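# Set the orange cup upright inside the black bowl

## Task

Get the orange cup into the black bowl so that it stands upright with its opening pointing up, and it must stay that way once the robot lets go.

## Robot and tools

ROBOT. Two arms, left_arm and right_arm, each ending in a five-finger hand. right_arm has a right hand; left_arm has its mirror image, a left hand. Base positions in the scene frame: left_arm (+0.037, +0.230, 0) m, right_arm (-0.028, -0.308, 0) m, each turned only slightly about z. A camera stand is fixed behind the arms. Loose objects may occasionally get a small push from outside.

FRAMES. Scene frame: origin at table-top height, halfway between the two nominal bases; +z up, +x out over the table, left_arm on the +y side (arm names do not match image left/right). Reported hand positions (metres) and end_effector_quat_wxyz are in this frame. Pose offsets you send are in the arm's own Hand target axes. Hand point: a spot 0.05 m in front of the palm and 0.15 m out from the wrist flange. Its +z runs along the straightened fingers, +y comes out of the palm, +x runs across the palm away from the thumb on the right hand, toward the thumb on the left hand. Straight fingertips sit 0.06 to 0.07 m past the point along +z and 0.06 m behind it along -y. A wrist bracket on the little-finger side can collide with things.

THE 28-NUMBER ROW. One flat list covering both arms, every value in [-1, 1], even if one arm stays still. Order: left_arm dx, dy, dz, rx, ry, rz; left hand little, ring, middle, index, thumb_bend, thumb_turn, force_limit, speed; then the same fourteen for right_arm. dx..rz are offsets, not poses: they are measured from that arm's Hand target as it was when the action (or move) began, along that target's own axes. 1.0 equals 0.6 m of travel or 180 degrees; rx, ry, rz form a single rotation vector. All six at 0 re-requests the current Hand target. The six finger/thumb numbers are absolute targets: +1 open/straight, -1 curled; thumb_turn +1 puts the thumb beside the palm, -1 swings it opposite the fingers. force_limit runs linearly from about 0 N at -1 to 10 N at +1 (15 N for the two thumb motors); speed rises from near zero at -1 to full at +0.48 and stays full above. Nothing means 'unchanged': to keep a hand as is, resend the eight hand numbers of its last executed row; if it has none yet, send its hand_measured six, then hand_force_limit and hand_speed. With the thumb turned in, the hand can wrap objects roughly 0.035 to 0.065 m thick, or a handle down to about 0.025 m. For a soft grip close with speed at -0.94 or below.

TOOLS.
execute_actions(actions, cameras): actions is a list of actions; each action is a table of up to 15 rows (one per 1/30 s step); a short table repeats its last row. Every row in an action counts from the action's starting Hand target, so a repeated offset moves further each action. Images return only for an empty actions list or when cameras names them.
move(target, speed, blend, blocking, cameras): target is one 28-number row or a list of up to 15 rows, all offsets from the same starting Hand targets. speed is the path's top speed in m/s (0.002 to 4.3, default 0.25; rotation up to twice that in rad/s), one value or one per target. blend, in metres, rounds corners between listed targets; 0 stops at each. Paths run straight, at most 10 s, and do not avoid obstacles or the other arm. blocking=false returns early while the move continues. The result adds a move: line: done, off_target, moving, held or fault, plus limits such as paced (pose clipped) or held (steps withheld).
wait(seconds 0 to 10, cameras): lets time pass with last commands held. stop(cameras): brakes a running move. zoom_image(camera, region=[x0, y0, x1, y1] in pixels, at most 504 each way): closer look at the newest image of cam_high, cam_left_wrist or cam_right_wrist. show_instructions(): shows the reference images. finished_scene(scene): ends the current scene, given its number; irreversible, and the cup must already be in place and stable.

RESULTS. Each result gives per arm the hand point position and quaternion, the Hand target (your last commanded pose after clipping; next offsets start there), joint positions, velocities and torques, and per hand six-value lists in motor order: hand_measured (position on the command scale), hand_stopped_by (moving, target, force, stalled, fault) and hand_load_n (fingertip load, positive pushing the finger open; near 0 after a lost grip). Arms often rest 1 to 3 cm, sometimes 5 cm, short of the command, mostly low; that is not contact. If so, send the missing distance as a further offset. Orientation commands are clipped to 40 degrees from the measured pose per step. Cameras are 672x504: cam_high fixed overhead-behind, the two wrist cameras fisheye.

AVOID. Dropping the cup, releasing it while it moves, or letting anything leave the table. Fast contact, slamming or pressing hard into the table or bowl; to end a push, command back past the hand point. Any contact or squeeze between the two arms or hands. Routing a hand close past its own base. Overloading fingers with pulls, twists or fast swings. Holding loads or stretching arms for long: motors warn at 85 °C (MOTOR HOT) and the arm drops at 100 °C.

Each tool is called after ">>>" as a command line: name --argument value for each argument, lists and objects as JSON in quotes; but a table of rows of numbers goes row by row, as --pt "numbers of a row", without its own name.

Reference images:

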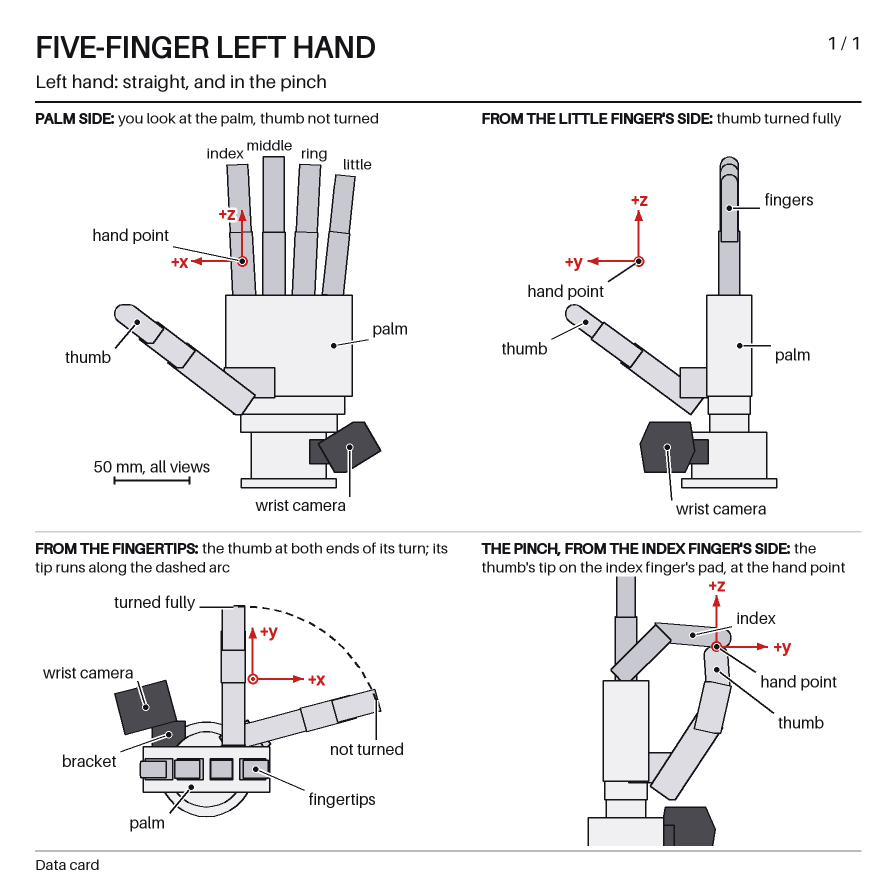

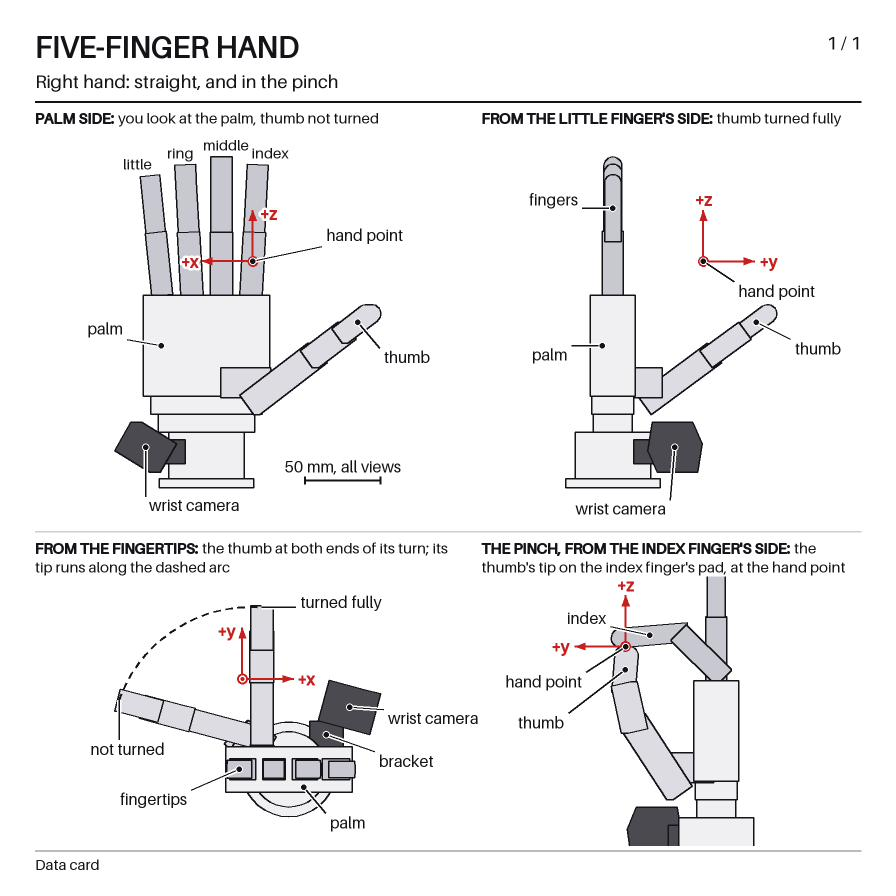

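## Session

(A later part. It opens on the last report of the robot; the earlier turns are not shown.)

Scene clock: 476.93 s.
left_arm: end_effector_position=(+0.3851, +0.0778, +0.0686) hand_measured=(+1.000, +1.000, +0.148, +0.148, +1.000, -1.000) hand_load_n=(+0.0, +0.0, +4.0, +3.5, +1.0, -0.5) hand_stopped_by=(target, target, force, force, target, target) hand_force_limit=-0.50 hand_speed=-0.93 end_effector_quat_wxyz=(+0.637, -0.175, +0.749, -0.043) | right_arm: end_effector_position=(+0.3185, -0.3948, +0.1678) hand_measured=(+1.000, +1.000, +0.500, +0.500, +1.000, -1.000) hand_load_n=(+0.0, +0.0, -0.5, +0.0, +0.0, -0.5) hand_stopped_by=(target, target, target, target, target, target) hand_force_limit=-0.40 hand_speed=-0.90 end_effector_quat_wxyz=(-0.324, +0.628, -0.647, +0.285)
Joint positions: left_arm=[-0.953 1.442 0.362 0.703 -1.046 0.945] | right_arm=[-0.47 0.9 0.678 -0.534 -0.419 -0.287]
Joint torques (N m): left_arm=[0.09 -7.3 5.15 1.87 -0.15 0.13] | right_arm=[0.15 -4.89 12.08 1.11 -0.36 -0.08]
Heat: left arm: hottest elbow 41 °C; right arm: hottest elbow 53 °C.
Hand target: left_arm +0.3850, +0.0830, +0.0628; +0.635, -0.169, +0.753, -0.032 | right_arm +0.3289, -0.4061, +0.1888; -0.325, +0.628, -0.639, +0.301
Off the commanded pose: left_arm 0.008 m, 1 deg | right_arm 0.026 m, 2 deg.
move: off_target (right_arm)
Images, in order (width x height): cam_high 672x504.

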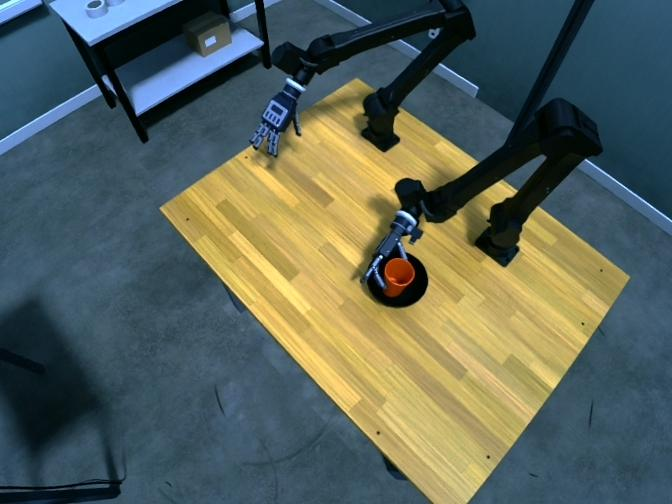

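>>> move --pt "-0.0079 -0.0022 -0.0016 0 0 0 1 1 -0.2 -0.2 1 -1 -0.5 -0.93 0 0 0 0 0 0 1 1 0.5 0.5 1 -1 -0.4 -0.9" --pt "-0.0079 -0.0022 -0.0016 0 0 0 1 1 0.6 0.6 1 -1 -0.5 -0.9 0 0 0 0 0 0 1 1 0.5 0.5 1 -1 -0.4 -0.9" --speed 0.03 --cameras '["cam_left_wrist", "cam_high"]'

>>> zoom_image --camera "cam_high" --region '[360, 220, 440, 310]'

Scene clock: 481.40 s.
left_arm: end_effector_position=(+0.3849, +0.0783, +0.0686) hand_measured=(+1.000, +1.000, +0.600, +0.600, +1.000, -1.000) hand_load_n=(+0.0, +0.0, +0.0, -0.5, +0.0, +0.0) hand_stopped_by=(target, target, target, target, target, target) hand_force_limit=-0.50 hand_speed=-0.90 end_effector_quat_wxyz=(+0.637, -0.173, +0.750, -0.041) | right_arm: end_effector_position=(+0.3185, -0.3948, +0.1678) hand_measured=(+1.000, +1.000, +0.500, +0.500, +1.000, -1.000) hand_load_n=(+0.0, +0.0, +0.0, +0.0, +0.0, +0.0) hand_stopped_by=(target, target, target, target, target, target) hand_force_limit=-0.40 hand_speed=-0.90 end_effector_quat_wxyz=(-0.324, +0.628, -0.647, +0.285)
Joint positions: left_arm=[-0.953 1.442 0.362 0.701 -1.047 0.948] | right_arm=[-0.47 0.9 0.678 -0.534 -0.419 -0.287]
Joint torques (N m): left_arm=[0.38 -9.64 5.44 1.17 -0.11 0.11] | right_arm=[0.15 -4.84 12.1 1.11 -0.36 -0.09]
Heat: left arm: hottest elbow 41 °C; right arm: hottest elbow 53 °C.
Hand target: left_arm +0.3850, +0.0830, +0.0678; +0.635, -0.169, +0.753, -0.032 | right_arm +0.3289, -0.4061, +0.1888; -0.325, +0.628, -0.639, +0.301
Off the commanded pose: left_arm 0.005 m, 1 deg | right_arm 0.026 m, 2 deg.
move: off_target (right_arm)
camera_calibration:
cam_left_wrist: T_world_to_cam=[[0.179204, -0.98374, -0.0118706, 0.0159693], [-0.640511, -0.107504, -0.760387, 0.308399], [0.746747, 0.143868, -0.649362, -0.137945], [0, 0, 0, 1]] pos_world=[0.297682, 0.0687096, 0.145116]
Images, in order (width x height): cam_high 672x504, cam_left_wrist 672x504.

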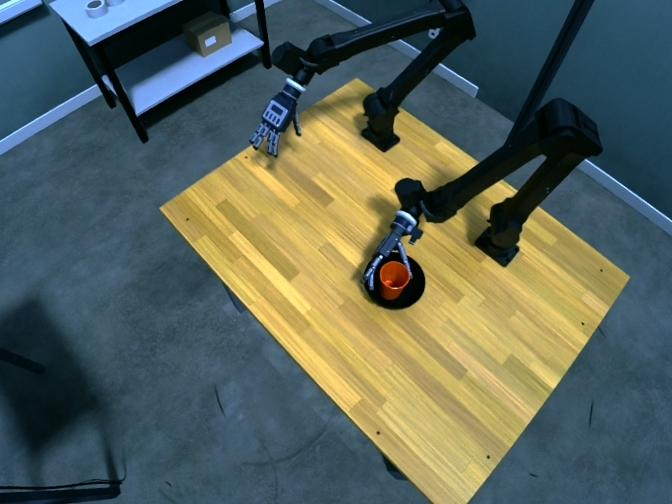

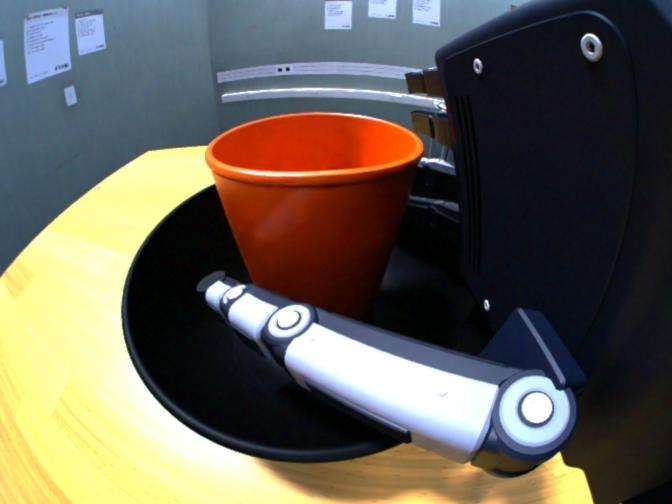

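Scaled by 5.600 from the camera's 672x504 image, which has a finer 960x720 frame.

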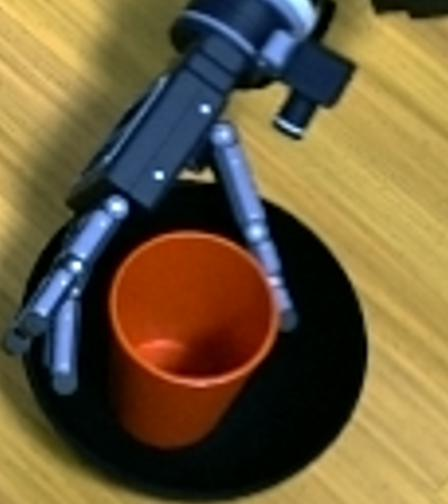

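>>> move --target '[-0.0453,-0.0195,-0.0107,0,0,0,1,1,0.6,0.6,1,-1,-0.5,-0.9,0,0,0,0,0,0,1,1,0.5,0.5,1,-1,-0.4,-0.9]' --speed 0.06 --cameras '["cam_left_wrist", "cam_high"]'

>>> zoom_image --camera "cam_high" --region '[360, 220, 440, 310]'

Scene clock: 495.13 s.
left_arm: end_effector_position=(+0.3774, +0.0887, +0.0852) hand_measured=(+1.000, +1.000, +0.600, +0.600, +1.000, -1.000) hand_load_n=(+0.0, +0.0, +0.0, +0.0, +0.0, +0.5) hand_stopped_by=(target, target, target, target, target, target) hand_force_limit=-0.50 hand_speed=-0.90 end_effector_quat_wxyz=(+0.630, -0.161, +0.760, -0.021) | right_arm: end_effector_position=(+0.3185, -0.3948, +0.1678) hand_measured=(+1.000, +1.000, +0.500, +0.500, +1.000, -1.000) hand_load_n=(+0.0, +0.0, +0.0, -0.5, +0.0, +0.0) hand_stopped_by=(target, target, target, target, target, target) hand_force_limit=-0.40 hand_speed=-0.90 end_effector_quat_wxyz=(-0.324, +0.628, -0.647, +0.285)
Joint positions: left_arm=[-0.953 1.332 0.362 0.541 -1.051 0.951] | right_arm=[-0.47 0.9 0.678 -0.534 -0.419 -0.287]
Joint torques (N m): left_arm=[-0.73 -9.41 9.06 1.21 -0.3 0.02] | right_arm=[0.15 -4.84 12.1 1.11 -0.36 -0.09]
Heat: left arm: hottest elbow 41 °C; right arm: hottest elbow 53 °C.
Hand target: left_arm +0.3850, +0.0790, +0.0978; +0.635, -0.169, +0.753, -0.032 | right_arm +0.3289, -0.4061, +0.1888; -0.325, +0.628, -0.639, +0.301
Off the commanded pose: left_arm 0.018 m, 2 deg | right_arm 0.026 m, 2 deg.
move: off_target (left_arm, right_arm)
camera_calibration:
cam_left_wrist: T_world_to_cam=[[0.181033, -0.981647, -0.0599651, 0.0309827], [-0.662664, -0.0766987, -0.744979, 0.321623], [0.726707, 0.174602, -0.664388, -0.116921], [0, 0, 0, 1]] pos_world=[0.292486, 0.0754968, 0.16378]
Images, in order (width x height): cam_high 672x504, cam_left_wrist 672x504.

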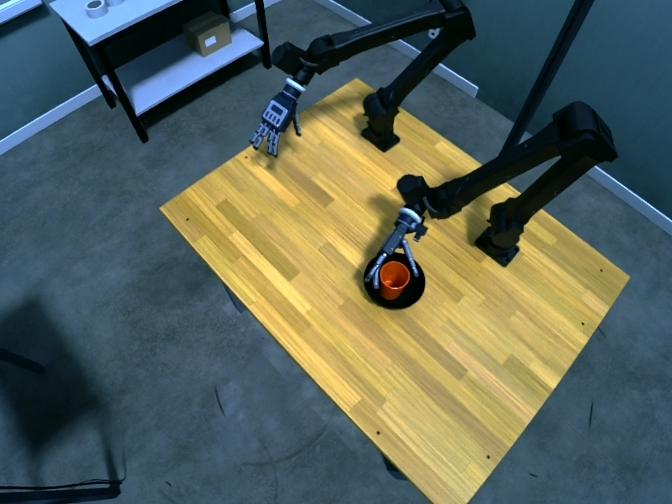

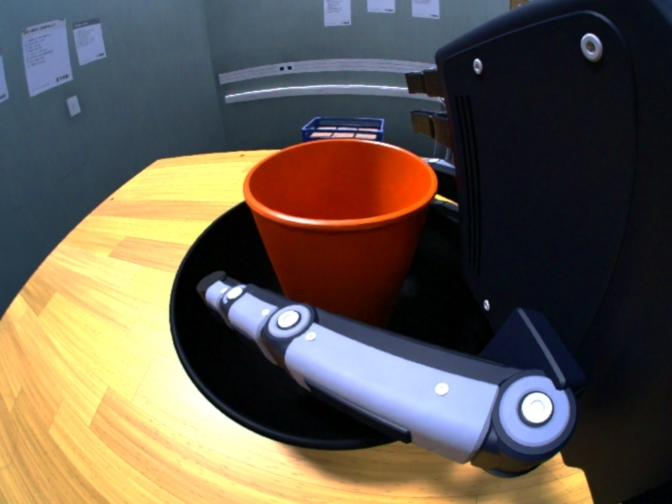

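Scaled by 5.600 from the camera's 672x504 image, which has a finer 960x720 frame.

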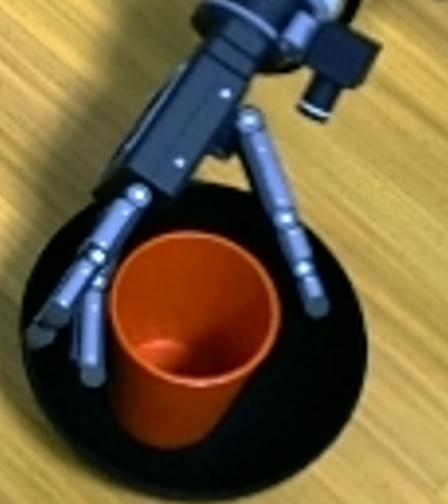

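>>> move --pt "-0.0593 -0.1115 -0.0762 0 0 0 1 1 0.6 0.6 1 -1 -0.5 -0.9 0 0 0 0 0 0 1 1 0.5 0.5 1 -1 -0.4 -0.9" --pt "-0.1602 -0.2003 -0.1530 0 0 0 1 1 0.6 0.6 1 -1 -0.5 -0.9 0 0 0 0 0 0 1 1 0.5 0.5 1 -1 -0.4 -0.9" --speed '[0.08,0.15]' --blend '[0.03,0]' --cameras '["cam_left_wrist", "cam_high"]'

>>> zoom_image --camera "cam_high" --region '[350, 210, 450, 320]'

Scene clock: 502.33 s.
left_arm: end_effector_position=(+0.3315, -0.0068, +0.2224) hand_measured=(+1.000, +1.000, +0.600, +0.600, +1.000, -1.000) hand_load_n=(+0.0, +0.0, +0.0, +0.0, +0.0, +0.0) hand_stopped_by=(target, target, target, target, target, target) hand_force_limit=-0.50 hand_speed=-0.90 end_effector_quat_wxyz=(+0.633, -0.157, +0.758, -0.015) | right_arm: end_effector_position=(+0.3185, -0.3948, +0.1678) hand_measured=(+1.000, +1.000, +0.500, +0.500, +1.000, -1.000) hand_load_n=(+0.0, +0.0, +0.0, +0.0, +0.0, +0.0) hand_stopped_by=(target, target, target, target, target, target) hand_force_limit=-0.40 hand_speed=-0.90 end_effector_quat_wxyz=(-0.324, +0.628, -0.647, +0.285)
Joint positions: left_arm=[-1.236 1.184 0.781 -0.409 -1.296 0.55] | right_arm=[-0.47 0.9 0.678 -0.534 -0.419 -0.287]
Joint torques (N m): left_arm=[-1.14 -9.11 13.18 0.83 -0.53 -0.06] | right_arm=[0.15 -4.84 12.1 1.11 -0.36 -0.09]
Heat: left arm: hottest elbow 41 °C; right arm: hottest elbow 53 °C.
Hand target: left_arm +0.3349, -0.0209, +0.2379; +0.635, -0.169, +0.753, -0.032 | right_arm +0.3289, -0.4061, +0.1888; -0.325, +0.628, -0.639, +0.301
Off the commanded pose: left_arm 0.021 m, 2 deg | right_arm 0.026 m, 2 deg.
move: off_target (left_arm, right_arm)
camera_calibration:
cam_left_wrist: T_world_to_cam=[[0.184154, -0.980112, -0.0739454, -0.0441852], [-0.657353, -0.0668803, -0.750609, 0.385526], [0.730736, 0.186836, -0.656596, 0.0213281], [0, 0, 0, 1]] pos_world=[0.245978, -0.0215073, 0.300116]
Images, in order (width x height): cam_high 672x504, cam_left_wrist 672x504.

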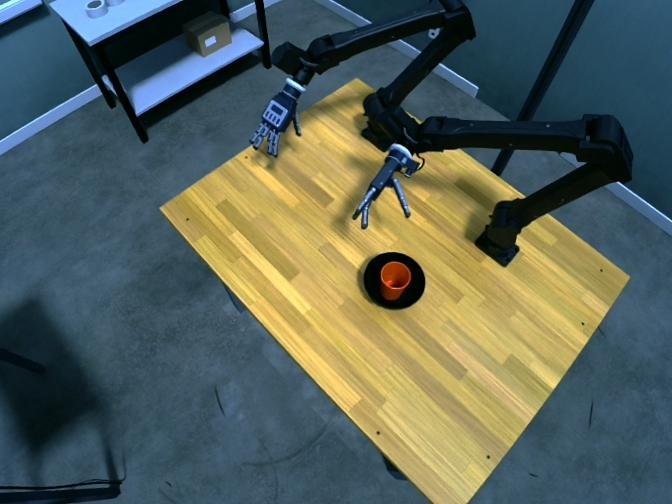

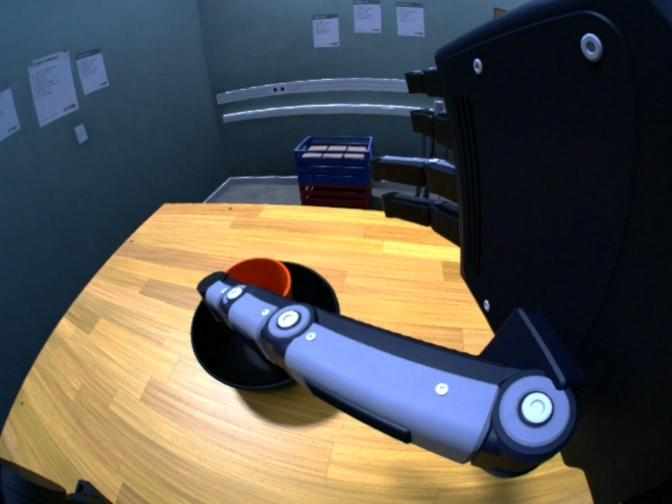

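Scaled by 4.582 from the camera's 672x504 image, which has a finer 960x720 frame.

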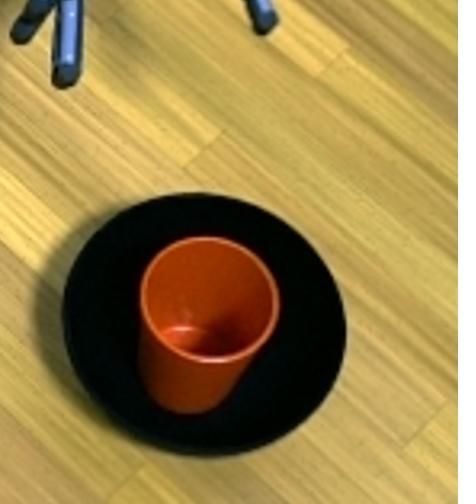

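>>> finished_scene --scene 3

The scene is finished: the task was done.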